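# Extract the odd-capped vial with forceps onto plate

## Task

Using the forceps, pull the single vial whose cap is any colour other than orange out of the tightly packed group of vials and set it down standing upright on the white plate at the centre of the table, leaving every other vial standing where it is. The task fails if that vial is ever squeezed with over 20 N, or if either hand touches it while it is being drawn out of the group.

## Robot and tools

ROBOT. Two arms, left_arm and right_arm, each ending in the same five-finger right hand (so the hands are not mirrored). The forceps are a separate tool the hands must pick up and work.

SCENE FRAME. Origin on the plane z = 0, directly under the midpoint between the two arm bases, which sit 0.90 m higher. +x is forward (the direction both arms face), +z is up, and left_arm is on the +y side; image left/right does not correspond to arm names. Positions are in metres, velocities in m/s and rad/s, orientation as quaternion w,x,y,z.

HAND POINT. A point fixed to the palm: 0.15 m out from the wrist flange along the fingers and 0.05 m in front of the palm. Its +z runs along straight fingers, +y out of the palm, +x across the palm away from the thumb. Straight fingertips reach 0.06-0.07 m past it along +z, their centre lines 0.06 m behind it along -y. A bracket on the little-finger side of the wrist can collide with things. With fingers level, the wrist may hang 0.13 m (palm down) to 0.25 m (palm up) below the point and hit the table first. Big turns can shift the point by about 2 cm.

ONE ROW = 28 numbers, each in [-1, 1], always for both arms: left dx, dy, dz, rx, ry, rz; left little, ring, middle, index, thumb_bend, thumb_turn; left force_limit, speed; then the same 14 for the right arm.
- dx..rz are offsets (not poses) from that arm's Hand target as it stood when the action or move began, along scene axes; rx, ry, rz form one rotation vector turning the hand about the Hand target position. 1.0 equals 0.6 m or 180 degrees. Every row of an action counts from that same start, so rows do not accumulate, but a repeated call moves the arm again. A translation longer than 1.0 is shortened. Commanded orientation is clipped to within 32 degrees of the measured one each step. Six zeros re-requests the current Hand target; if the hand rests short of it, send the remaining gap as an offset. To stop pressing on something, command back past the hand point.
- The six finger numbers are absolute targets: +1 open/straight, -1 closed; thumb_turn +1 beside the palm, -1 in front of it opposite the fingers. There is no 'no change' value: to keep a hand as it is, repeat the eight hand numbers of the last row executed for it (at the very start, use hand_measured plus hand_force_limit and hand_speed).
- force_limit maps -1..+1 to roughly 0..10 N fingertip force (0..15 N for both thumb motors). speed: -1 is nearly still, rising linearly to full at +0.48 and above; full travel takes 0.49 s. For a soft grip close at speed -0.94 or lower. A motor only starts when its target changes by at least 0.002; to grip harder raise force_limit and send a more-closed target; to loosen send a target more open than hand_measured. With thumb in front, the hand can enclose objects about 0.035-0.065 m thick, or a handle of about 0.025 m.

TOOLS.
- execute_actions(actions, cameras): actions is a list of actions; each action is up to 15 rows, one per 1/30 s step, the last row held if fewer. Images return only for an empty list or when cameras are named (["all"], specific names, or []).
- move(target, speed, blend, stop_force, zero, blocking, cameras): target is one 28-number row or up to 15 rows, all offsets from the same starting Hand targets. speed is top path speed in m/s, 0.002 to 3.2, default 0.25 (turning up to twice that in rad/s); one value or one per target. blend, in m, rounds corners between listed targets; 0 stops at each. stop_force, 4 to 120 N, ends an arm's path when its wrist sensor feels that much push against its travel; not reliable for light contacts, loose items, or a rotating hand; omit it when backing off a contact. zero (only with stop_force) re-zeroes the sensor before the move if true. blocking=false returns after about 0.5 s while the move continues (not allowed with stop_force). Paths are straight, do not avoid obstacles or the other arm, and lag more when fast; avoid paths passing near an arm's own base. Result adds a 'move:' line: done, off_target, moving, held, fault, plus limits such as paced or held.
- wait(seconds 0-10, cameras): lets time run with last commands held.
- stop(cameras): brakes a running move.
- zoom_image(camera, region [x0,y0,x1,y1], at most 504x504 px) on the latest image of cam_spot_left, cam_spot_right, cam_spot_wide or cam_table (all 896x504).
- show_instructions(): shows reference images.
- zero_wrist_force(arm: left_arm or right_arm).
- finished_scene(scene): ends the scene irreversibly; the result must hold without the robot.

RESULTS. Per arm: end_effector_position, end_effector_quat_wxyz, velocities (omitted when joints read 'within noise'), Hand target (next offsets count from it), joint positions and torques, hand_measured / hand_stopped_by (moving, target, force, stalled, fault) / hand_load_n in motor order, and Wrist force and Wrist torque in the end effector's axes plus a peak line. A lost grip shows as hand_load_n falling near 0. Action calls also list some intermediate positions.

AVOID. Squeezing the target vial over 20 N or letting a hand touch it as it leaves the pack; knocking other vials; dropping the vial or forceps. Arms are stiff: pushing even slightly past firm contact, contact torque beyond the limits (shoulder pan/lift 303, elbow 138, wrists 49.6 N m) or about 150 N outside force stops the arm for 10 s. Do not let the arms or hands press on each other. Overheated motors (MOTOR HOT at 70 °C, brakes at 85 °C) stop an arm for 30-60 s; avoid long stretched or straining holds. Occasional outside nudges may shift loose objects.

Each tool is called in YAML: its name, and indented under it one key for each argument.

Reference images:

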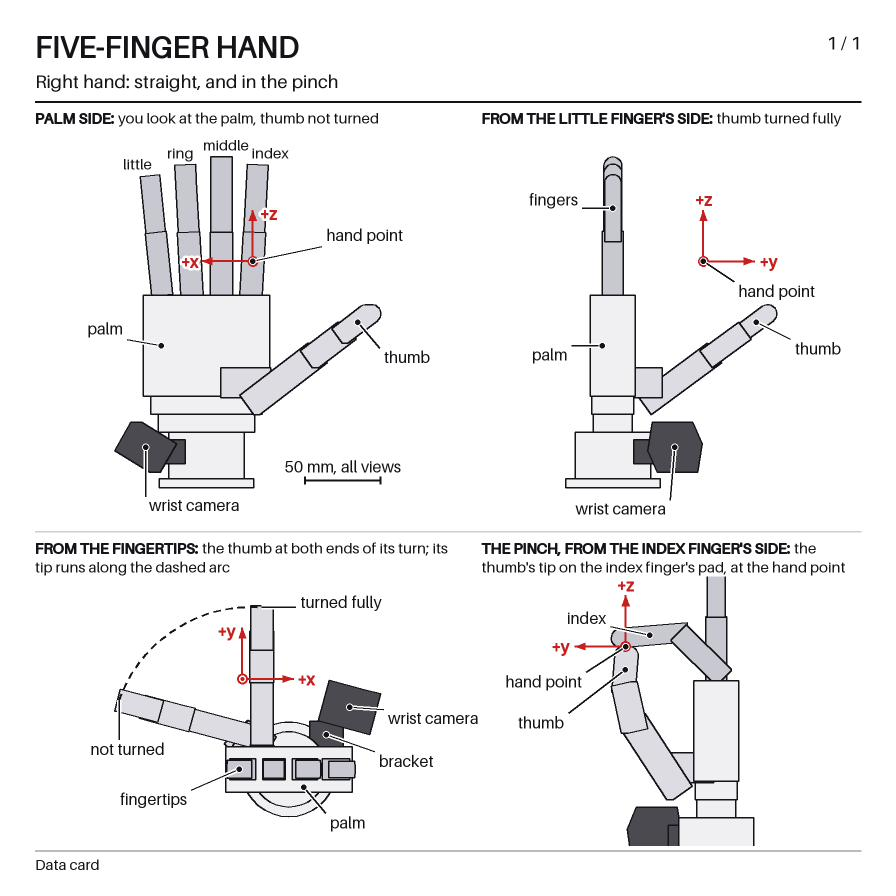

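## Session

execute_actions:
  actions: []

zoom_image:
  camera: "cam_table"
  region: [260, 0, 600, 230]

zoom_image:
  camera: "cam_table"
  region: [330, 250, 580, 460]

Scene clock: 0.00 s.
left_arm: end_effector_position=(+0.1806, +0.6428, +1.2766) hand_measured=(+1.000, +1.000, +1.000, +1.000, +1.000, +1.000) hand_load_n=(+0.0, +0.0, +0.5, +0.0, +0.0, +0.5) hand_stopped_by=(target, target, target, target, target, target) hand_force_limit=0.00 hand_speed=-0.80 end_effector_quat_wxyz=(+0.047, -0.224, +0.906, -0.357) | right_arm: end_effector_position=(+0.1001, -0.4899, +1.2084) hand_measured=(+1.000, +1.000, +1.000, +1.000, +1.000, +1.000) hand_load_n=(-0.5, +0.0, +0.0, +0.0, +0.0, +0.0) hand_stopped_by=(target, target, target, target, target, target) hand_force_limit=0.00 hand_speed=-0.80 end_effector_quat_wxyz=(-0.099, -0.221, +0.905, -0.349)
Joint positions: left_arm=[0.248 -2.06 2.22 1.297 2.3 -1.851] | right_arm=[0.139 -2.06 2.398 1.391 2.3 -1.851]
Joint velocities: within noise
Joint torques (N m): no reading
Wrist force (N): no reading
Wrist torque (N m): no reading
Wrist force, peak (N): no reading
Hand target: left_arm +0.1806, +0.6428, +1.2766; +0.047, -0.224, +0.906, -0.357 | right_arm +0.1001, -0.4899, +1.2084; -0.099, -0.221, +0.905, -0.349

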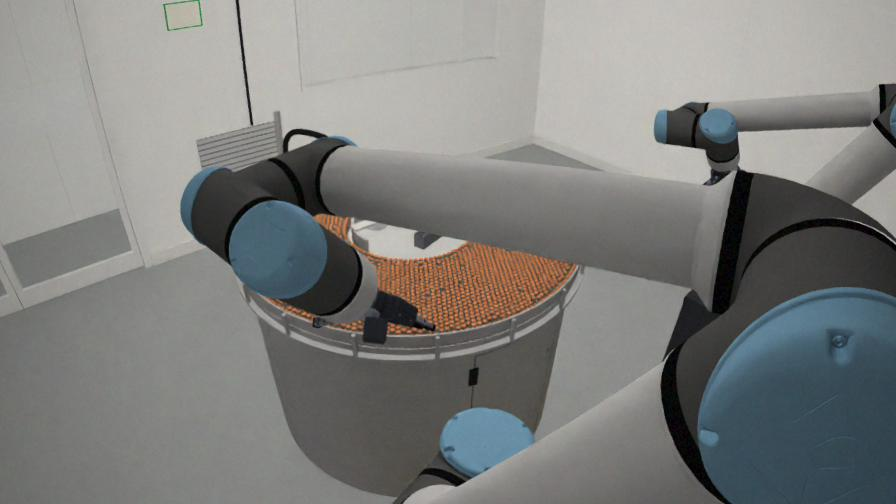

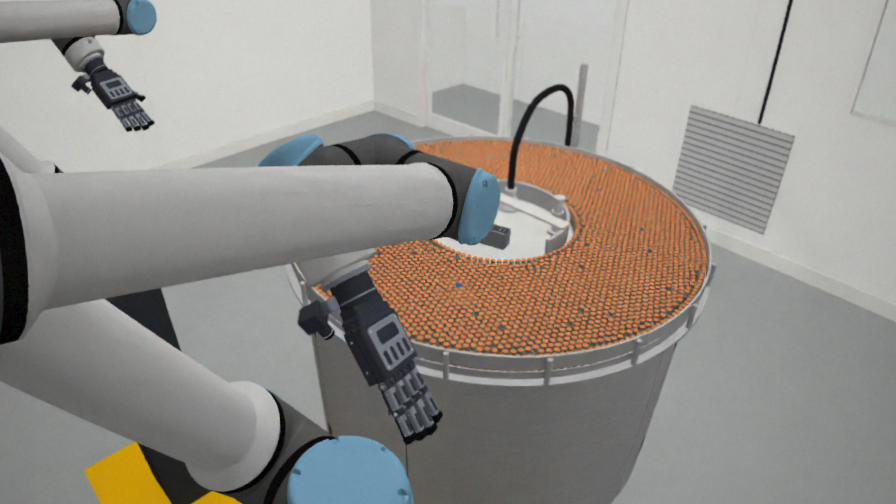

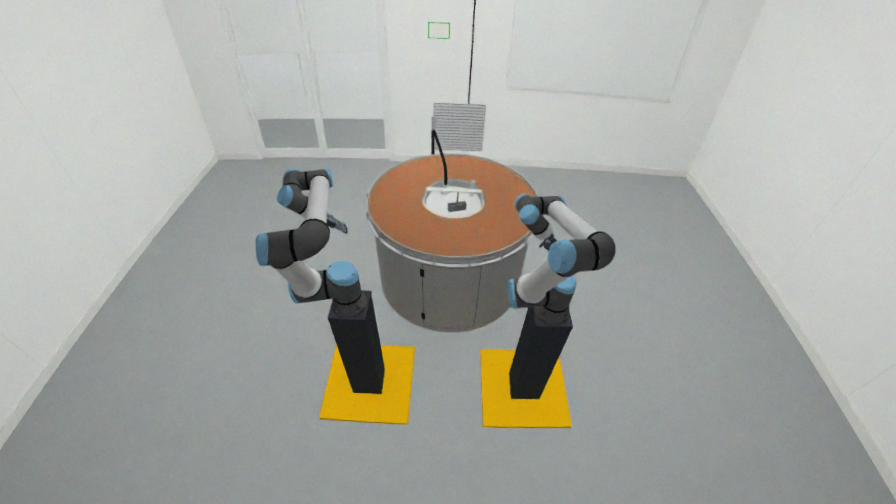

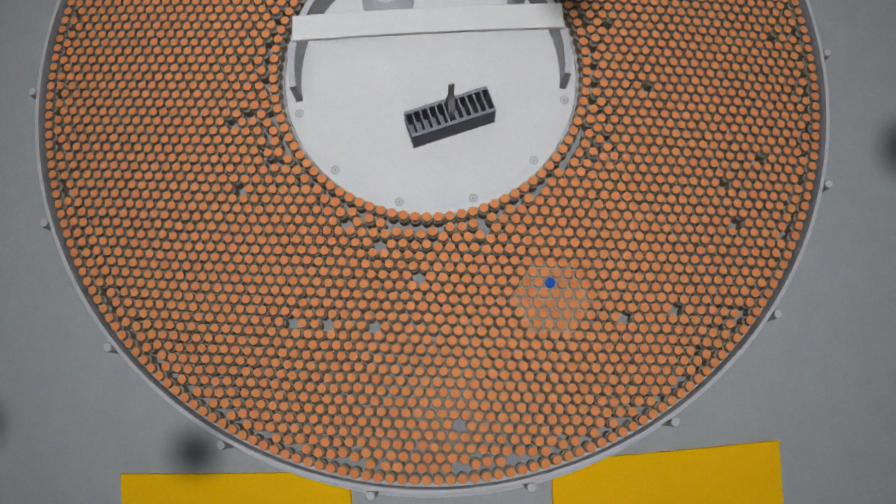

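Scaled by 1.482.

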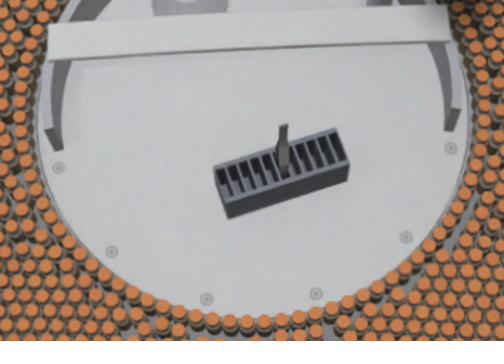

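Scaled by 2.016.

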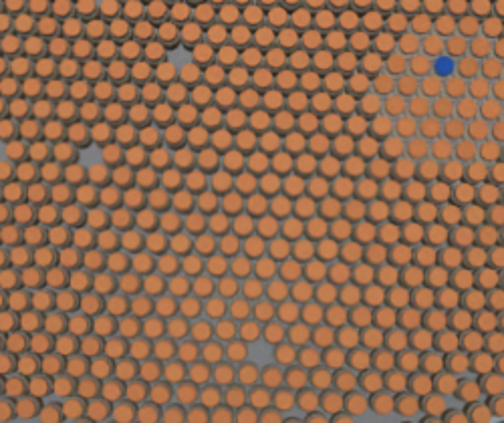

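zoom_image:
  camera: "cam_table"
  region: [515, 250, 585, 320]

zoom_image:
  camera: "cam_table"
  region: [395, 75, 505, 155]

Scaled by 7.200.

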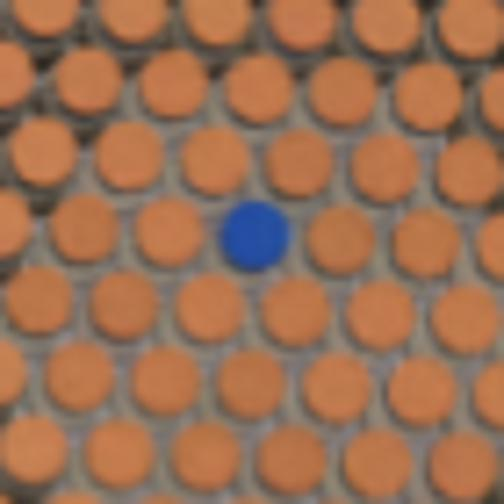

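Scaled by 4.582.

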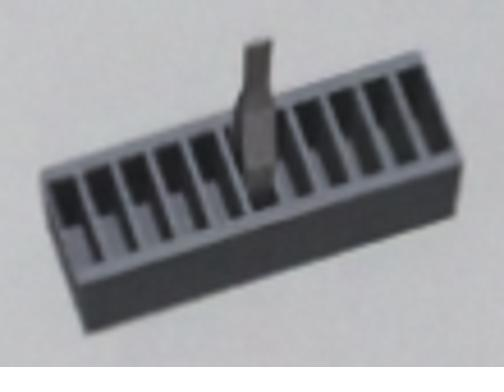

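move:
  target: [0.6157,-0.5713,0.239,0.2942,-0.4350,0.0673,1,1,1,1,0,-1,-0.6,0,0.4998,-0.0168,0.2193,0.2007,-0.6157,-0.0268,1,1,1,1,1,1,0,-0.8]
  speed: 0.6

move:
  target:
    - [0.13,-0.24,-0.05,0.494,0.0769,0,1,1,1,1,0,-1,-0.6,0,0,0,0.35,0,0,0,1,1,1,1,1,1,0,-0.8]
    - [0.3305,-0.6052,-0.45,0.988,0.1538,0,1,1,1,1,0,-1,-0.6,0,0,0,0.683,0,0,0,1,1,1,1,1,1,0,-0.8]
  speed: 0.6
  blend: [0.05,0]
  cameras: ["all"]

Scene clock: 71.07 s.
left_arm: end_effector_position=(+0.5500, +0.3000, +1.4200) hand_measured=(+1.000, +1.000, +1.000, +1.000, +0.000, -1.000) hand_load_n=(+0.0, +0.0, +0.0, +0.0, +0.0, +0.0) hand_stopped_by=(target, target, target, target, target, target) hand_force_limit=-0.60 hand_speed=0.00 end_effector_quat_wxyz=(+0.707, +0.000, +0.707, +0.000) | right_arm: end_effector_position=(+0.4007, -0.4994, +1.3399) hand_measured=(+1.000, +1.000, +1.000, +1.000, +1.000, +1.000) hand_load_n=(+0.0, +0.0, +0.0, +0.5, +0.0, +0.0) hand_stopped_by=(target, target, target, target, target, target) hand_force_limit=0.00 hand_speed=-0.80 end_effector_quat_wxyz=(+0.726, +0.174, +0.654, -0.122)
Joint positions: left_arm=[-1.259 -1.846 2.133 -0.288 0.312 -1.569] | right_arm=[-0.84 -2.744 2.599 0.054 1.158 -1.44]
Joint torques (N m): left_arm=[10.98 -33.97 -32.28 -3.62 2.2 3.21] | right_arm=[-10.77 18.82 -37.81 0.34 -3.13 2.36]
Wrist force (N): left_arm=[1.9 -1.6 -1.2] | right_arm=[1.2 0.3 -1.5]
Wrist torque (N m): left_arm=[-0.28 -0.49 0.02] | right_arm=[0.30 0.20 -0.03]
Wrist force, peak (N): left_arm=[2.4 -2.4 -0.1] | right_arm=[2.3 0.2 -1.8]
Hand target: left_arm +0.5500, +0.3000, +1.4200; +0.707, +0.000, +0.707, +0.000 | right_arm +0.3999, -0.5000, +1.3399; +0.726, +0.172, +0.655, -0.120
Off the commanded pose: left_arm 0.000 m, 0 deg | right_arm 0.001 m, 0 deg.
move: done; limits=paced

Scene clock: 75.03 s.
left_arm: end_effector_position=(+0.7478, -0.0635, +1.1502) hand_measured=(+1.000, +1.000, +1.000, +1.000, +0.000, -1.000) hand_load_n=(+0.0, +0.0, +0.0, +0.0, +0.0, +0.0) hand_stopped_by=(target, target, target, target, target, target) hand_force_limit=-0.60 hand_speed=0.00 end_effector_quat_wxyz=(-0.131, +0.709, +0.137, +0.679) | right_arm: end_effector_position=(+0.4006, -0.4995, +1.7497) hand_measured=(+1.000, +1.000, +1.000, +1.000, +1.000, +1.000) hand_load_n=(+0.5, +0.0, +0.0, -0.5, +0.0, +0.0) hand_stopped_by=(target, target, target, target, target, target) hand_force_limit=0.00 hand_speed=-0.80 end_effector_quat_wxyz=(+0.726, +0.174, +0.654, -0.121)
Joint positions: left_arm=[-1.157 -0.872 1.394 0.402 0.053 0.647] | right_arm=[-0.901 -2.447 1.815 0.538 1.097 -1.434]
Joint torques (N m): left_arm=[10.22 -100.69 -25.17 -0.51 0.59 4.34] | right_arm=[-9.75 17.85 -47.7 1.04 -3.11 2.59]
Wrist force (N): left_arm=[0.5 -0.9 0.3] | right_arm=[1.4 0.3 -1.6]
Wrist torque (N m): left_arm=[-0.32 -0.13 -0.22] | right_arm=[0.31 0.16 0.07]
Wrist force, peak (N): left_arm=[1.8 -2.2 -0.7] | right_arm=[2.6 0.2 -1.8]
Hand target: left_arm +0.7483, -0.0631, +1.1500; -0.109, +0.699, +0.109, +0.698 | right_arm +0.3999, -0.5000, +1.7497; +0.726, +0.172, +0.655, -0.120
Off the commanded pose: left_arm 0.001 m, 5 deg | right_arm 0.001 m, 0 deg.
move: off_target (left_arm)

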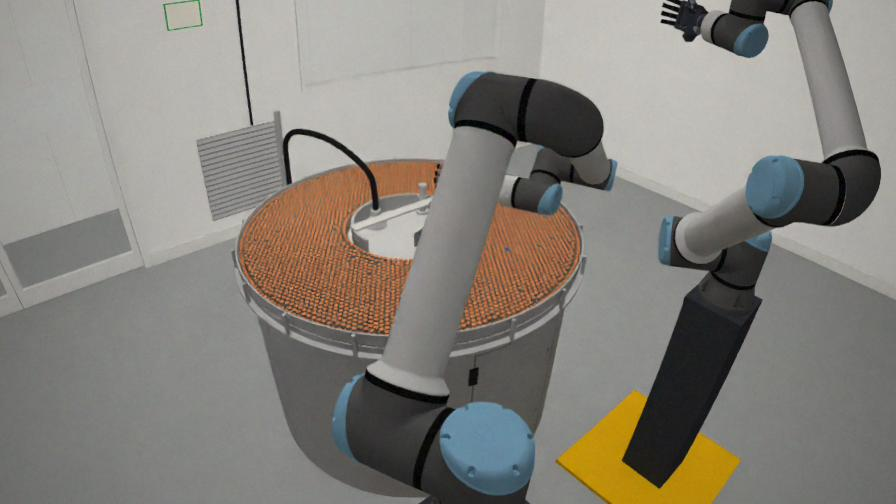

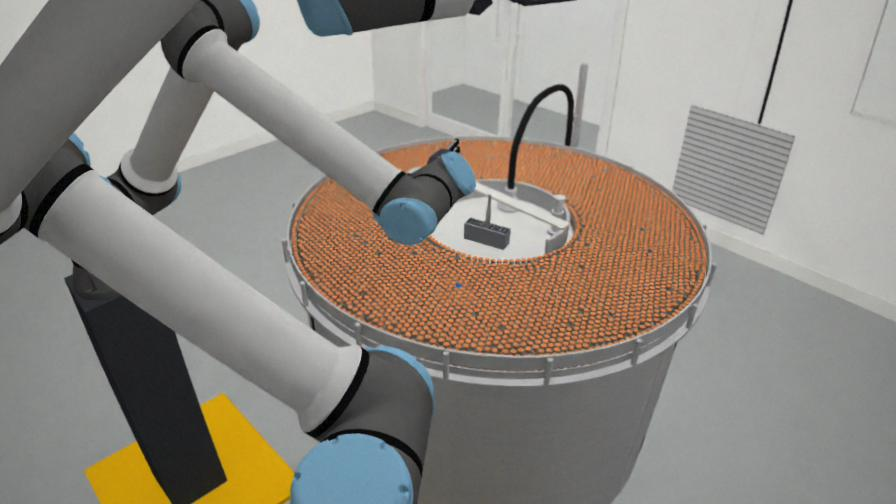

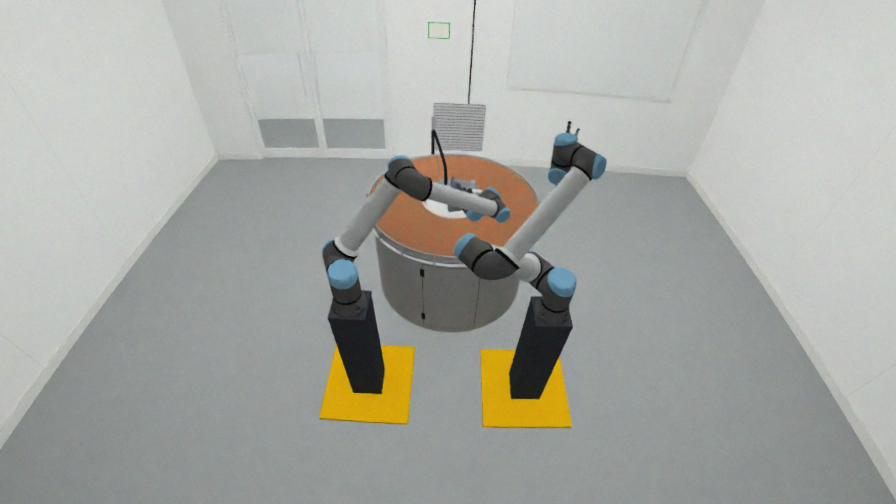

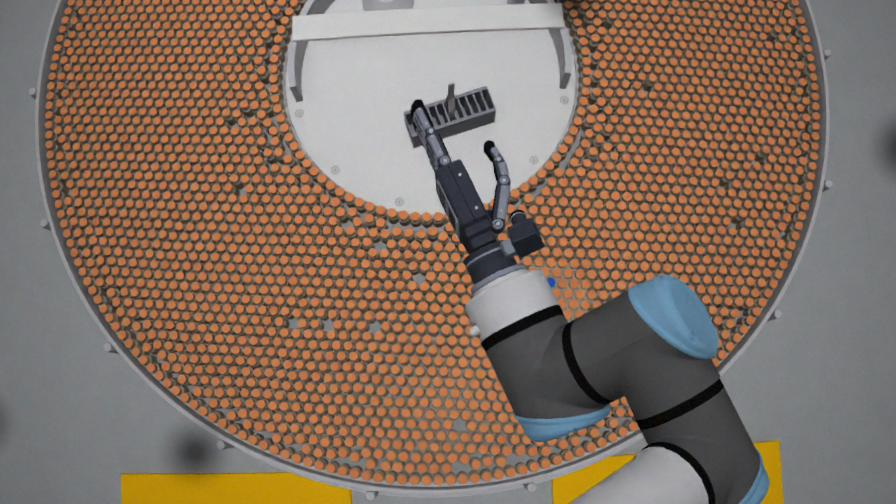

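move:
  target: [0,0.05,0.03,0,0,-0.265,1,1,1,1,0,-1,-0.6,0,0,0,0,0,0,0,1,1,1,1,1,1,0,-0.8]
  speed: 0.5

Scene clock: 88.40 s.
left_arm: end_effector_position=(+0.7483, -0.0331, +1.1680) hand_measured=(+1.000, +1.000, +1.000, +1.000, +0.000, -1.000) hand_load_n=(+0.0, +0.0, +0.0, +0.0, +0.0, +0.5) hand_stopped_by=(target, target, target, target, target, target) hand_force_limit=-0.60 hand_speed=0.00 end_effector_quat_wxyz=(+0.183, +0.683, -0.183, +0.683) | right_arm: end_effector_position=(+0.4006, -0.4995, +1.7497) hand_measured=(+1.000, +1.000, +1.000, +1.000, +1.000, +1.000) hand_load_n=(+0.0, +0.0, +0.0, +0.0, +0.0, +0.0) hand_stopped_by=(target, target, target, target, target, target) hand_force_limit=0.00 hand_speed=-0.80 end_effector_quat_wxyz=(+0.726, +0.174, +0.654, -0.121)
Joint positions: left_arm=[-0.889 -1.246 1.888 -0.641 1.205 1.57] | right_arm=[-0.901 -2.447 1.815 0.538 1.097 -1.434]
Joint torques (N m): left_arm=[8.2 -51.08 -27.5 -5.21 1.79 3.79] | right_arm=[-10.96 13.25 -46.68 0.47 -2.9 2.26]
Wrist force (N): left_arm=[1.1 -0.6 0.4] | right_arm=[1.7 0.6 -1.1]
Wrist torque (N m): left_arm=[-0.32 -0.17 -0.12] | right_arm=[0.34 0.11 0.09]
Wrist force, peak (N): left_arm=[1.4 -1.6 0.4] | right_arm=[2.0 0.5 -1.4]
Hand target: left_arm +0.7483, -0.0331, +1.1680; +0.183, +0.683, -0.183, +0.683 | right_arm +0.4006, -0.4995, +1.7497; +0.726, +0.174, +0.654, -0.121 (not the last commanded pose)
Off the commanded pose: left_arm 0.000 m, 0 deg | right_arm 0.001 m, 0 deg.
move: done

move:
  target: [0.1077,-0.006,-0.1967,0,0,0.2333,1,1,1,1,0,-1,-0.6,0,0,0,0,0,0,0,1,1,1,1,1,1,0,-0.8]
  speed: 0.25
  cameras: ["cam_table","cam_spot_right","cam_spot_left"]

zoom_image:
  camera: "cam_table"
  region: [390, 50, 510, 170]

zoom_image:
  camera: "cam_spot_right"
  region: [440, 165, 520, 255]

Scene clock: 101.73 s.
left_arm: end_effector_position=(+0.8129, -0.0367, +1.0500) hand_measured=(+1.000, +1.000, +1.000, +1.000, +0.000, -1.000) hand_load_n=(+0.0, +0.0, +0.0, +0.0, +0.0, +0.0) hand_stopped_by=(target, target, target, target, target, target) hand_force_limit=-0.60 hand_speed=0.00 end_effector_quat_wxyz=(-0.074, +0.704, +0.074, +0.703) | right_arm: end_effector_position=(+0.4006, -0.4995, +1.7497) hand_measured=(+1.000, +1.000, +1.000, +1.000, +1.000, +1.000) hand_load_n=(+0.0, +0.0, +0.0, +0.0, +0.0, +0.0) hand_stopped_by=(target, target, target, target, target, target) hand_force_limit=0.00 hand_speed=-0.80 end_effector_quat_wxyz=(+0.726, +0.174, +0.654, -0.121)
Joint positions: left_arm=[-1.046 -0.962 1.695 -0.73 0.316 1.568] | right_arm=[-0.901 -2.447 1.815 0.538 1.097 -1.434]
Joint torques (N m): left_arm=[-13.53 -69.81 -36.49 3.87 -2.29 -3.49] | right_arm=[-11.54 15.47 -47.34 0.81 -2.97 2.21]
Wrist force (N): left_arm=[1.1 -0.5 0.1] | right_arm=[1.5 0.5 -1.5]
Wrist torque (N m): left_arm=[-0.28 -0.15 -0.03] | right_arm=[0.34 0.14 0.08]
Wrist force, peak (N): left_arm=[2.1 -0.8 0.8] | right_arm=[1.6 0.5 -1.9]
Hand target: left_arm +0.8129, -0.0367, +1.0500; -0.074, +0.704, +0.074, +0.703 | right_arm +0.4006, -0.4995, +1.7497; +0.726, +0.174, +0.654, -0.121
Off the commanded pose: left_arm 0.000 m, 0 deg | right_arm 0.000 m, 0 deg.
move: done
Images, in order (width x height): cam_spot_left 896x504, cam_spot_right 896x504, cam_table 896x504.

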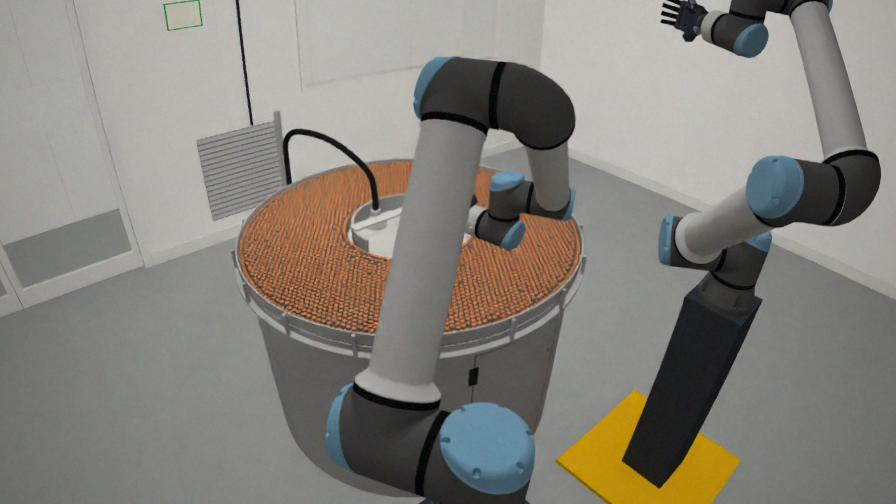

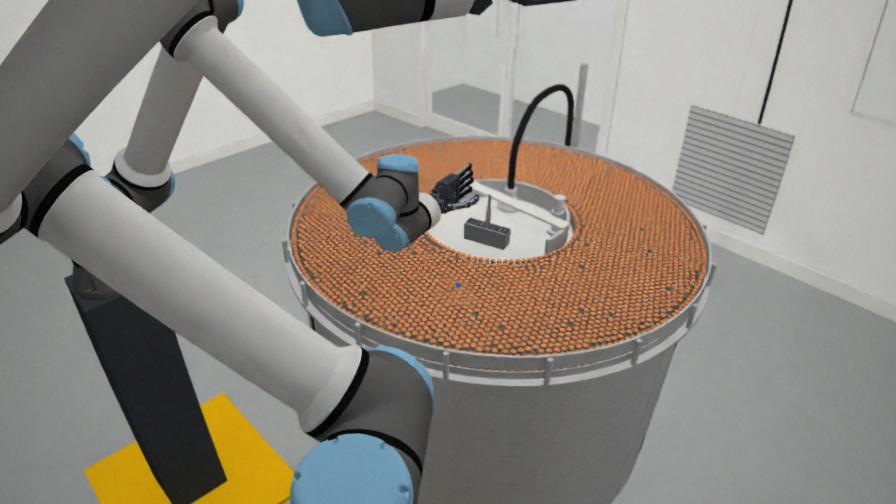

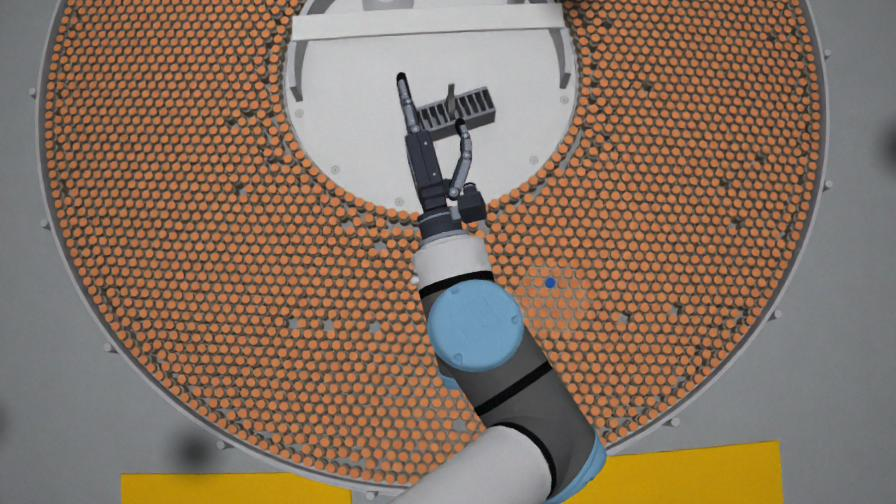

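Scaled by 4.200.

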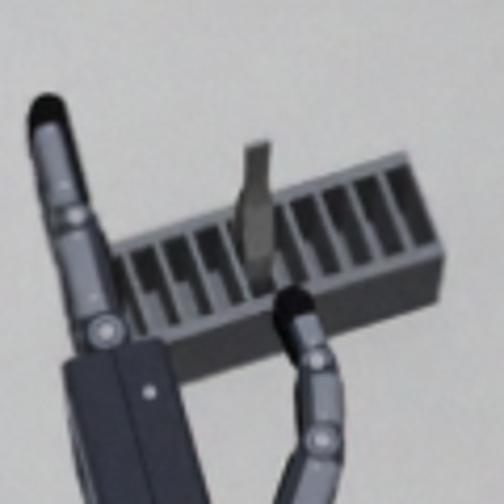

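Scaled by 5.600.

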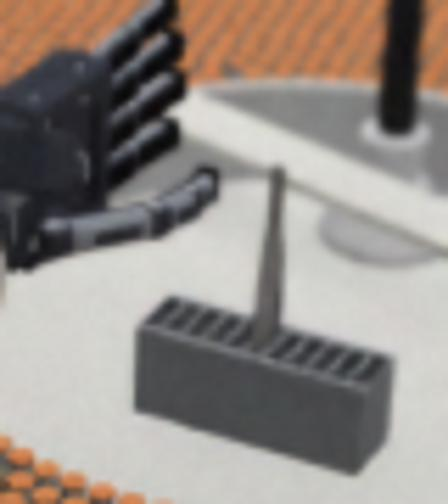

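move:
  target:
    - [0.005,0.0,-0.0883,0,0,0,1,1,1,1,0,-1,-0.6,0,0,0,0,0,0,0,1,1,1,1,1,1,0,-0.8]
    - [0.0745,0.01,-0.0883,0,0,0,1,1,1,1,0,-1,-0.6,0,0,0,0,0,0,0,1,1,1,1,1,1,0,-0.8]
  speed: [0.15,0.06]
  blend: [0.005,0]
  cameras: ["cam_table","cam_spot_right"]

zoom_image:
  camera: "cam_table"
  region: [400, 50, 510, 150]

zoom_image:
  camera: "cam_spot_right"
  region: [450, 180, 515, 255]

Scene clock: 114.57 s.
left_arm: end_effector_position=(+0.8574, -0.0307, +0.9970) hand_measured=(+1.000, +1.000, +1.000, +1.000, +0.000, -1.000) hand_load_n=(+0.0, +0.0, +0.0, +0.0, +0.0, +0.0) hand_stopped_by=(target, target, target, target, target, target) hand_force_limit=-0.60 hand_speed=0.00 end_effector_quat_wxyz=(-0.074, +0.704, +0.074, +0.703) | right_arm: end_effector_position=(+0.4006, -0.4995, +1.7497) hand_measured=(+1.000, +1.000, +1.000, +1.000, +1.000, +1.000) hand_load_n=(+0.0, +0.0, +0.0, +0.5, +0.0, +0.0) hand_stopped_by=(target, target, target, target, target, target) hand_force_limit=0.00 hand_speed=-0.80 end_effector_quat_wxyz=(+0.726, +0.174, +0.654, -0.121)
Joint positions: left_arm=[-0.994 -0.87 1.647 -0.775 0.367 1.569] | right_arm=[-0.901 -2.447 1.815 0.538 1.097 -1.434]
Joint torques (N m): left_arm=[8.62 -70.84 -36.18 4.08 2.03 -3.6] | right_arm=[-7.07 17.52 -47.68 0.66 -3.19 2.77]
Wrist force (N): left_arm=[1.5 -0.6 0.3] | right_arm=[1.2 0.0 -1.0]
Wrist torque (N m): left_arm=[-0.36 -0.28 -0.16] | right_arm=[0.23 0.17 0.04]
Wrist force, peak (N): left_arm=[2.2 -0.9 0.0] | right_arm=[1.8 0.7 -1.8]
Hand target: left_arm +0.8576, -0.0307, +0.9970; -0.074, +0.704, +0.074, +0.703 | right_arm +0.4006, -0.4995, +1.7497; +0.726, +0.174, +0.654, -0.121
Off the commanded pose: left_arm 0.000 m, 0 deg | right_arm 0.000 m, 0 deg.
move: done
Images, in order (width x height): cam_spot_right 896x504, cam_table 896x504.

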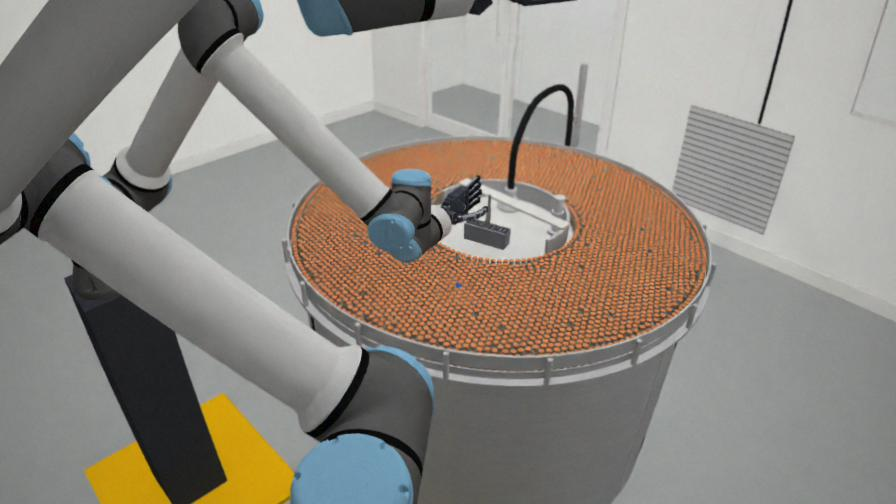

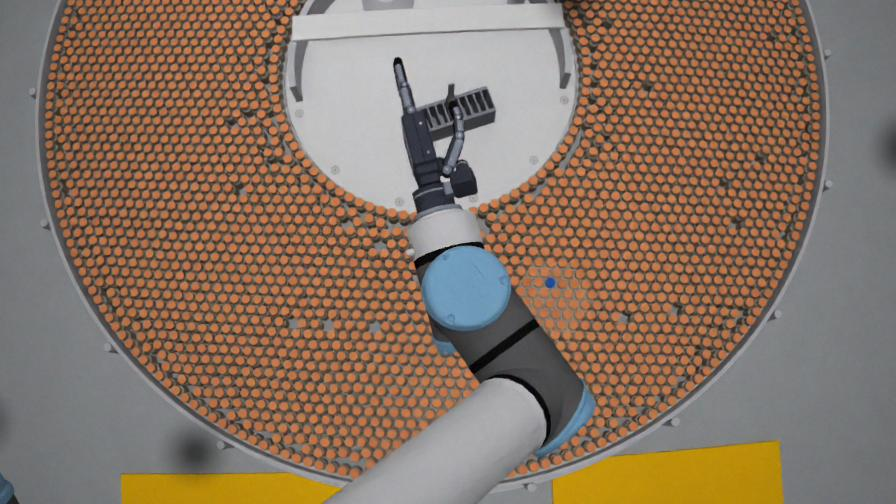

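Scaled by 4.582.

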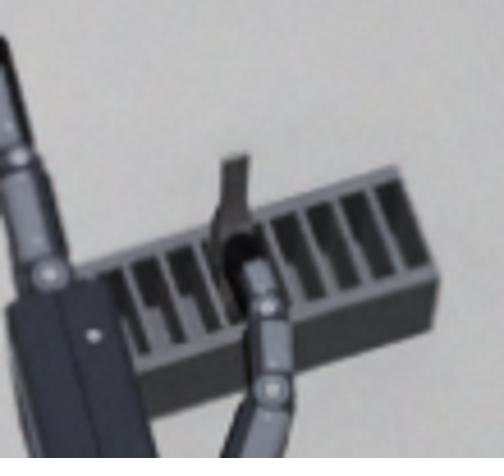

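Scaled by 6.720.

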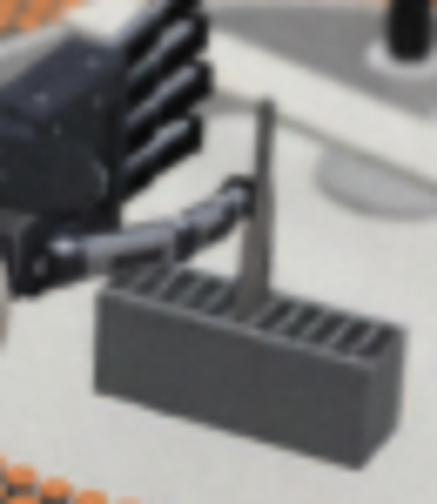

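move:
  target:
    - [0.004,0.0047,0,0,0,0,1,1,0.3,0.3,0,-1,-0.6,-0.3,0,0,0,0,0,0,1,1,1,1,1,1,0,-0.8]
    - [0.004,0.0047,0,0,0,0,1,1,-0.3,-0.3,0,-1,-0.7,-0.85,0,0,0,0,0,0,1,1,1,1,1,1,0,-0.8]
  speed: 0.05
  cameras: ["cam_table","cam_spot_right"]

zoom_image:
  camera: "cam_table"
  region: [400, 50, 510, 150]

zoom_image:
  camera: "cam_spot_right"
  region: [450, 180, 515, 255]

Scene clock: 125.97 s.
left_arm: end_effector_position=(+0.8600, -0.0279, +0.9970) hand_measured=(+1.000, +1.000, -0.156, -0.116, +0.000, -1.000) hand_load_n=(+0.0, +0.0, +3.0, +1.0, +0.5, -0.5) hand_stopped_by=(target, target, force, force, target, target) hand_force_limit=-0.70 hand_speed=-0.85 end_effector_quat_wxyz=(-0.074, +0.704, +0.074, +0.703) | right_arm: end_effector_position=(+0.4006, -0.4995, +1.7497) hand_measured=(+1.000, +1.000, +1.000, +1.000, +1.000, +1.000) hand_load_n=(+0.0, +0.0, +0.0, +0.0, +0.0, +0.0) hand_stopped_by=(target, target, target, target, target, target) hand_force_limit=0.00 hand_speed=-0.80 end_effector_quat_wxyz=(+0.726, +0.174, +0.654, -0.121)
Joint positions: left_arm=[-0.989 -0.87 1.647 -0.775 0.372 1.568] | right_arm=[-0.901 -2.447 1.815 0.538 1.097 -1.434]
Joint torques (N m): left_arm=[11.16 -97.42 -22.33 -4.03 2.14 -1.82] | right_arm=[-9.78 15.95 -47.8 0.96 -3.18 2.23]
Wrist force (N): left_arm=[1.3 -0.6 0.3] | right_arm=[1.5 0.3 -0.9]
Wrist torque (N m): left_arm=[-0.36 -0.22 -0.15] | right_arm=[0.27 0.12 0.07]
Wrist force, peak (N): left_arm=[1.6 -1.1 0.4] | right_arm=[1.4 0.3 -2.2]
Hand target: left_arm +0.8600, -0.0279, +0.9970; -0.074, +0.704, +0.074, +0.703 | right_arm +0.4006, -0.4995, +1.7497; +0.726, +0.174, +0.654, -0.121
Off the commanded pose: left_arm 0.000 m, 0 deg | right_arm 0.000 m, 0 deg.
move: done
Images, in order (width x height): cam_spot_right 896x504, cam_table 896x504.

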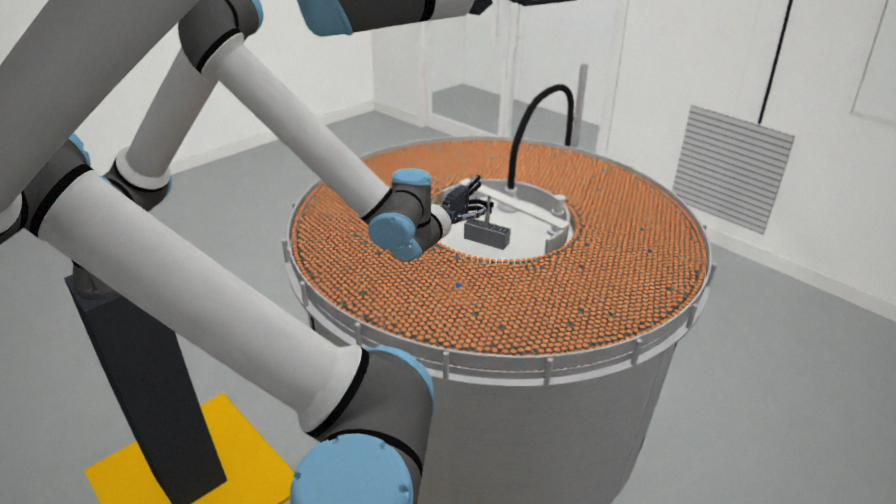

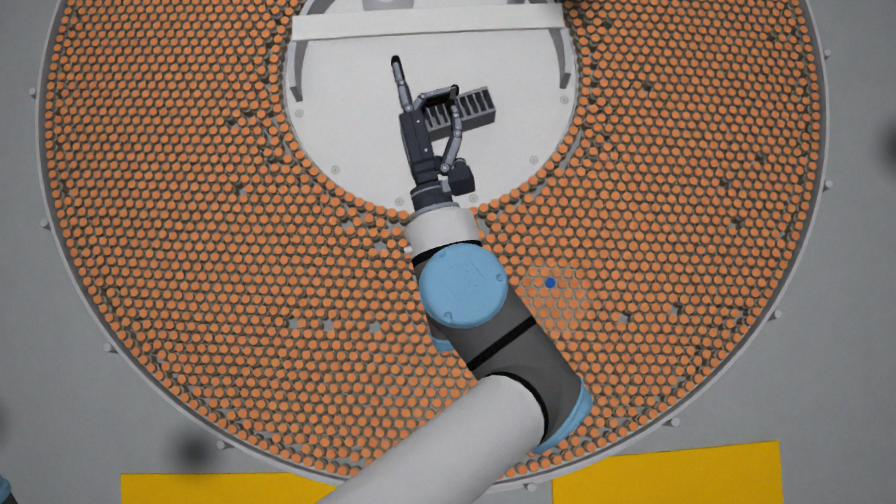

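Scaled by 4.582.

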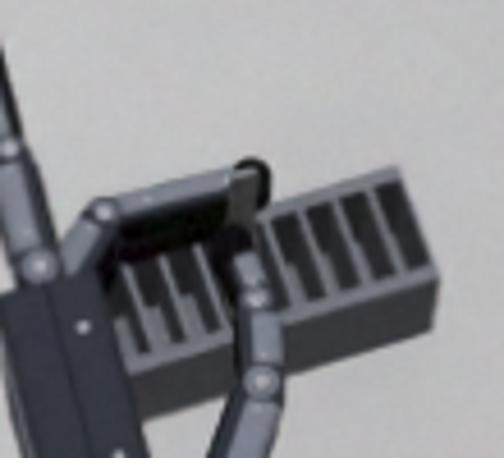

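Scaled by 6.720.

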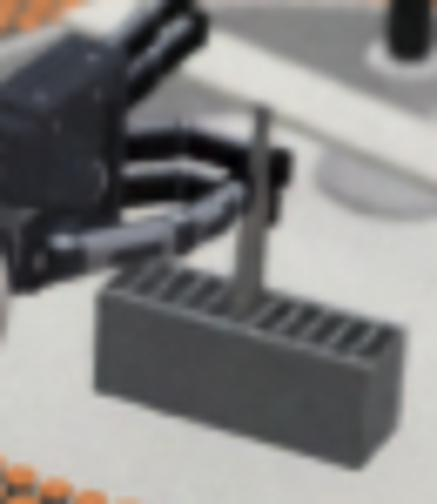

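move:
  target: [0,0,0.1667,0,0,0,1,1,-0.3,-0.3,0,-1,-0.7,-0.85,0,0,0,0,0,0,1,1,1,1,1,1,0,-0.8]
  speed: 0.06
  cameras: ["cam_table","cam_spot_right"]

zoom_image:
  camera: "cam_table"
  region: [410, 30, 500, 120]

zoom_image:
  camera: "cam_spot_right"
  region: [455, 150, 515, 240]

Scene clock: 131.10 s.
left_arm: end_effector_position=(+0.8600, -0.0279, +1.0969) hand_measured=(+1.000, +1.000, -0.156, -0.116, +0.000, -1.000) hand_load_n=(+0.0, +0.0, +2.5, +1.5, +0.0, +0.0) hand_stopped_by=(target, target, force, force, target, target) hand_force_limit=-0.70 hand_speed=-0.85 end_effector_quat_wxyz=(-0.074, +0.704, +0.074, +0.703) | right_arm: end_effector_position=(+0.4006, -0.4995, +1.7497) hand_measured=(+1.000, +1.000, +1.000, +1.000, +1.000, +1.000) hand_load_n=(+0.0, +0.0, +0.0, +0.0, +0.0, +0.0) hand_stopped_by=(target, target, target, target, target, target) hand_force_limit=0.00 hand_speed=-0.80 end_effector_quat_wxyz=(+0.726, +0.174, +0.654, -0.121)
Joint positions: left_arm=[-0.989 -0.976 1.614 -0.635 0.372 1.569] | right_arm=[-0.901 -2.447 1.815 0.538 1.097 -1.434]
Joint torques (N m): left_arm=[4.44 -98.86 -38.32 4.04 0.63 -3.99] | right_arm=[-11.21 15.43 -48.26 1.01 -3.22 2.46]
Wrist force (N): left_arm=[1.2 -0.7 0.3] | right_arm=[1.4 0.2 -1.4]
Wrist torque (N m): left_arm=[-0.34 -0.23 -0.10] | right_arm=[0.29 0.17 0.06]
Wrist force, peak (N): left_arm=[1.7 -1.2 0.3] | right_arm=[1.6 0.9 -1.8]
Hand target: left_arm +0.8600, -0.0279, +1.0970; -0.074, +0.704, +0.074, +0.703 | right_arm +0.4006, -0.4995, +1.7497; +0.726, +0.174, +0.654, -0.121
Off the commanded pose: left_arm 0.000 m, 0 deg | right_arm 0.000 m, 0 deg.
move: done
Images, in order (width x height): cam_spot_right 896x504, cam_table 896x504.

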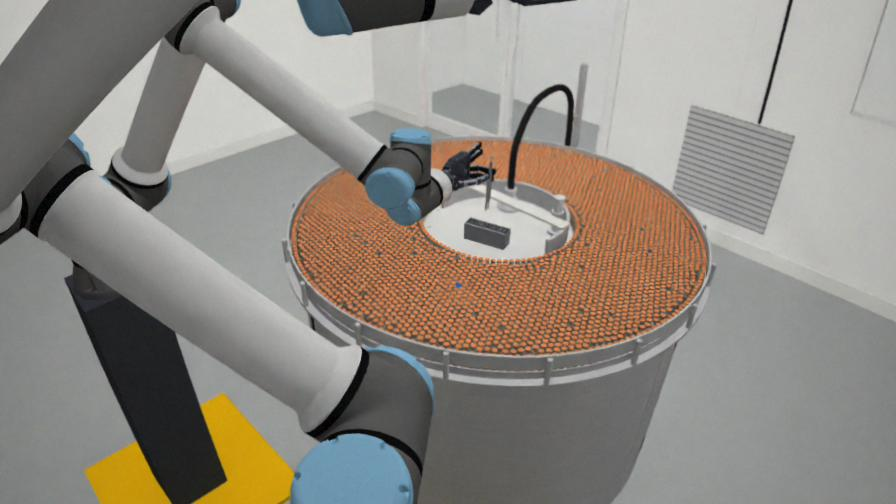

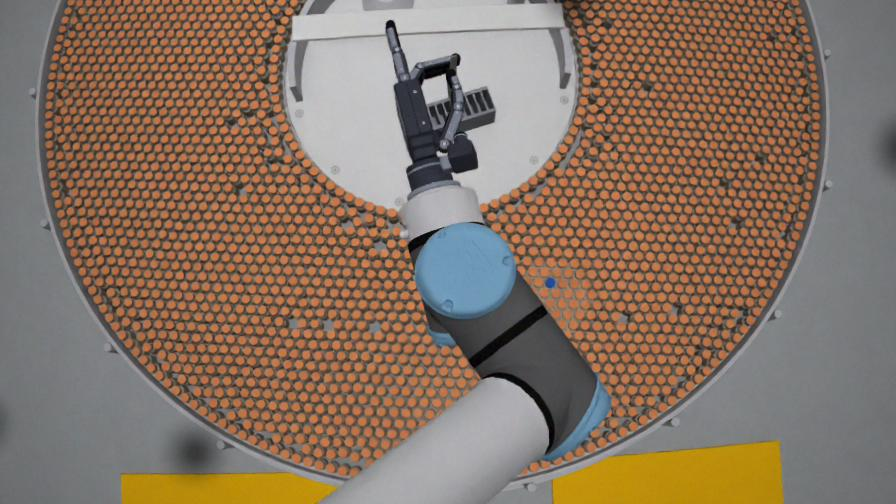

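Scaled by 5.600.

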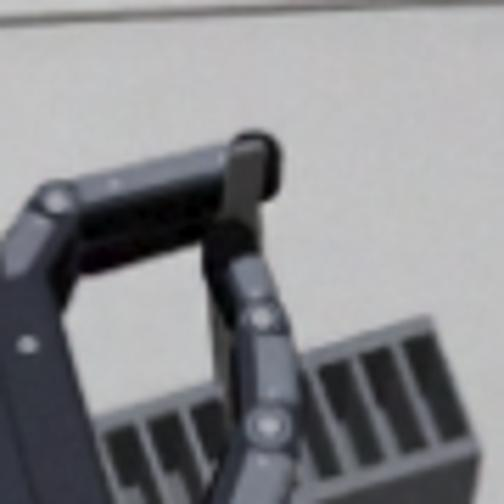

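Scaled by 5.600.

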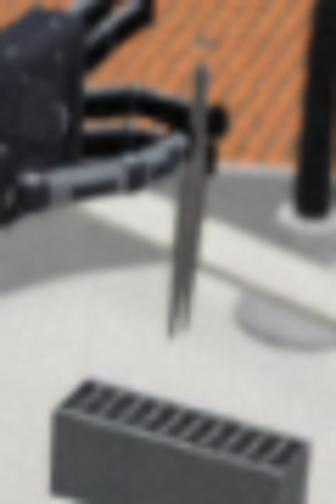

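move:
  target: [0,0,0,0,0,0,1,1,-0.149,-0.105,0,-1,-0.5,-0.85,0,0,0,0,0,0,1,1,1,1,1,1,0,-0.8]
  cameras: ["cam_table","cam_spot_right"]

zoom_image:
  camera: "cam_spot_right"
  region: [465, 160, 505, 220]

zoom_image:
  camera: "cam_table"
  region: [430, 50, 480, 120]

Scene clock: 154.83 s.
left_arm: end_effector_position=(+0.8600, -0.0279, +1.0970) hand_measured=(+1.000, +1.000, -0.148, -0.104, +0.000, -1.000) hand_load_n=(+0.0, +0.0, +1.0, +0.5, +0.5, +0.0) hand_stopped_by=(target, target, target, target, target, target) hand_force_limit=-0.50 hand_speed=-0.85 end_effector_quat_wxyz=(-0.074, +0.704, +0.074, +0.703) | right_arm: end_effector_position=(+0.4006, -0.4995, +1.7497) hand_measured=(+1.000, +1.000, +1.000, +1.000, +1.000, +1.000) hand_load_n=(+0.0, +0.0, +0.0, +0.0, +0.0, +0.0) hand_stopped_by=(target, target, target, target, target, target) hand_force_limit=0.00 hand_speed=-0.80 end_effector_quat_wxyz=(+0.726, +0.174, +0.654, -0.121)
Joint positions: left_arm=[-0.989 -0.976 1.614 -0.635 0.372 1.568] | right_arm=[-0.901 -2.447 1.815 0.538 1.097 -1.434]
Joint torques (N m): left_arm=[-10.05 -94.31 -39.02 3.59 -1.26 -3.93] | right_arm=[-9.44 17.09 -48.32 0.71 -3.21 2.58]
Wrist force (N): left_arm=[1.0 -0.9 0.1] | right_arm=[1.1 -0.2 -1.1]
Wrist torque (N m): left_arm=[-0.35 -0.21 -0.10] | right_arm=[0.21 0.19 0.04]
Wrist force, peak (N): left_arm=[1.7 -0.7 0.5] | right_arm=[2.1 0.3 -1.5]
Hand target: left_arm +0.8600, -0.0279, +1.0970; -0.074, +0.704, +0.074, +0.703 | right_arm +0.4006, -0.4995, +1.7497; +0.726, +0.174, +0.654, -0.121
Off the commanded pose: left_arm 0.000 m, 0 deg | right_arm 0.000 m, 0 deg.
move: done
Images, in order (width x height): cam_spot_right 896x504, cam_table 896x504.

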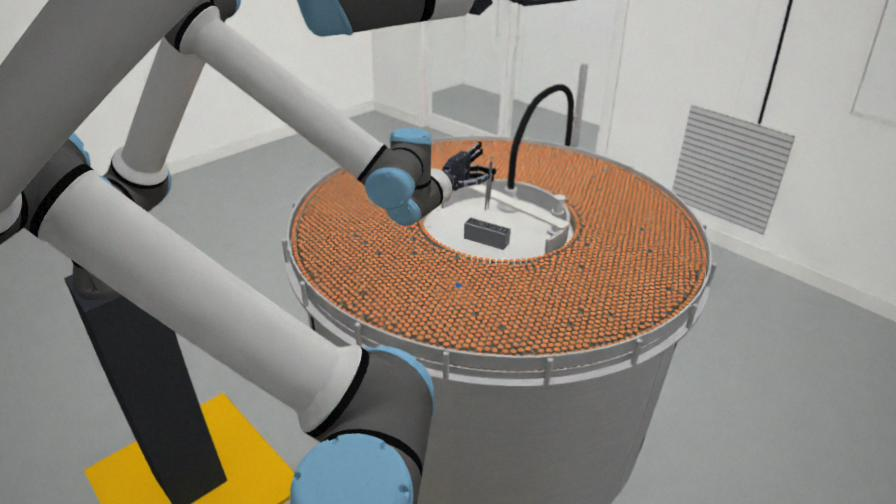

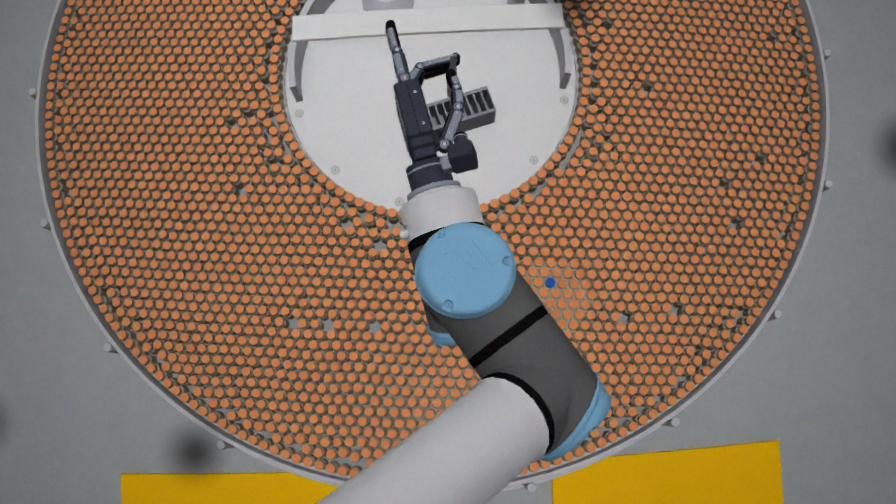

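Scaled by 8.400.

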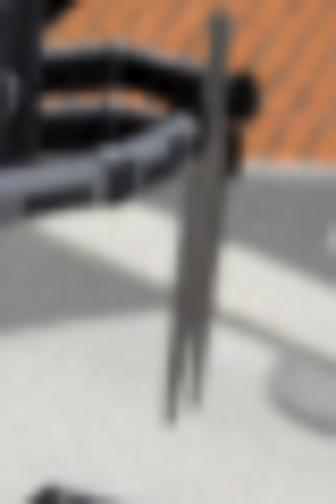

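Scaled by 7.200.

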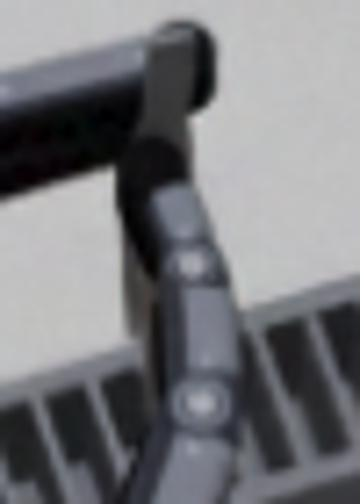

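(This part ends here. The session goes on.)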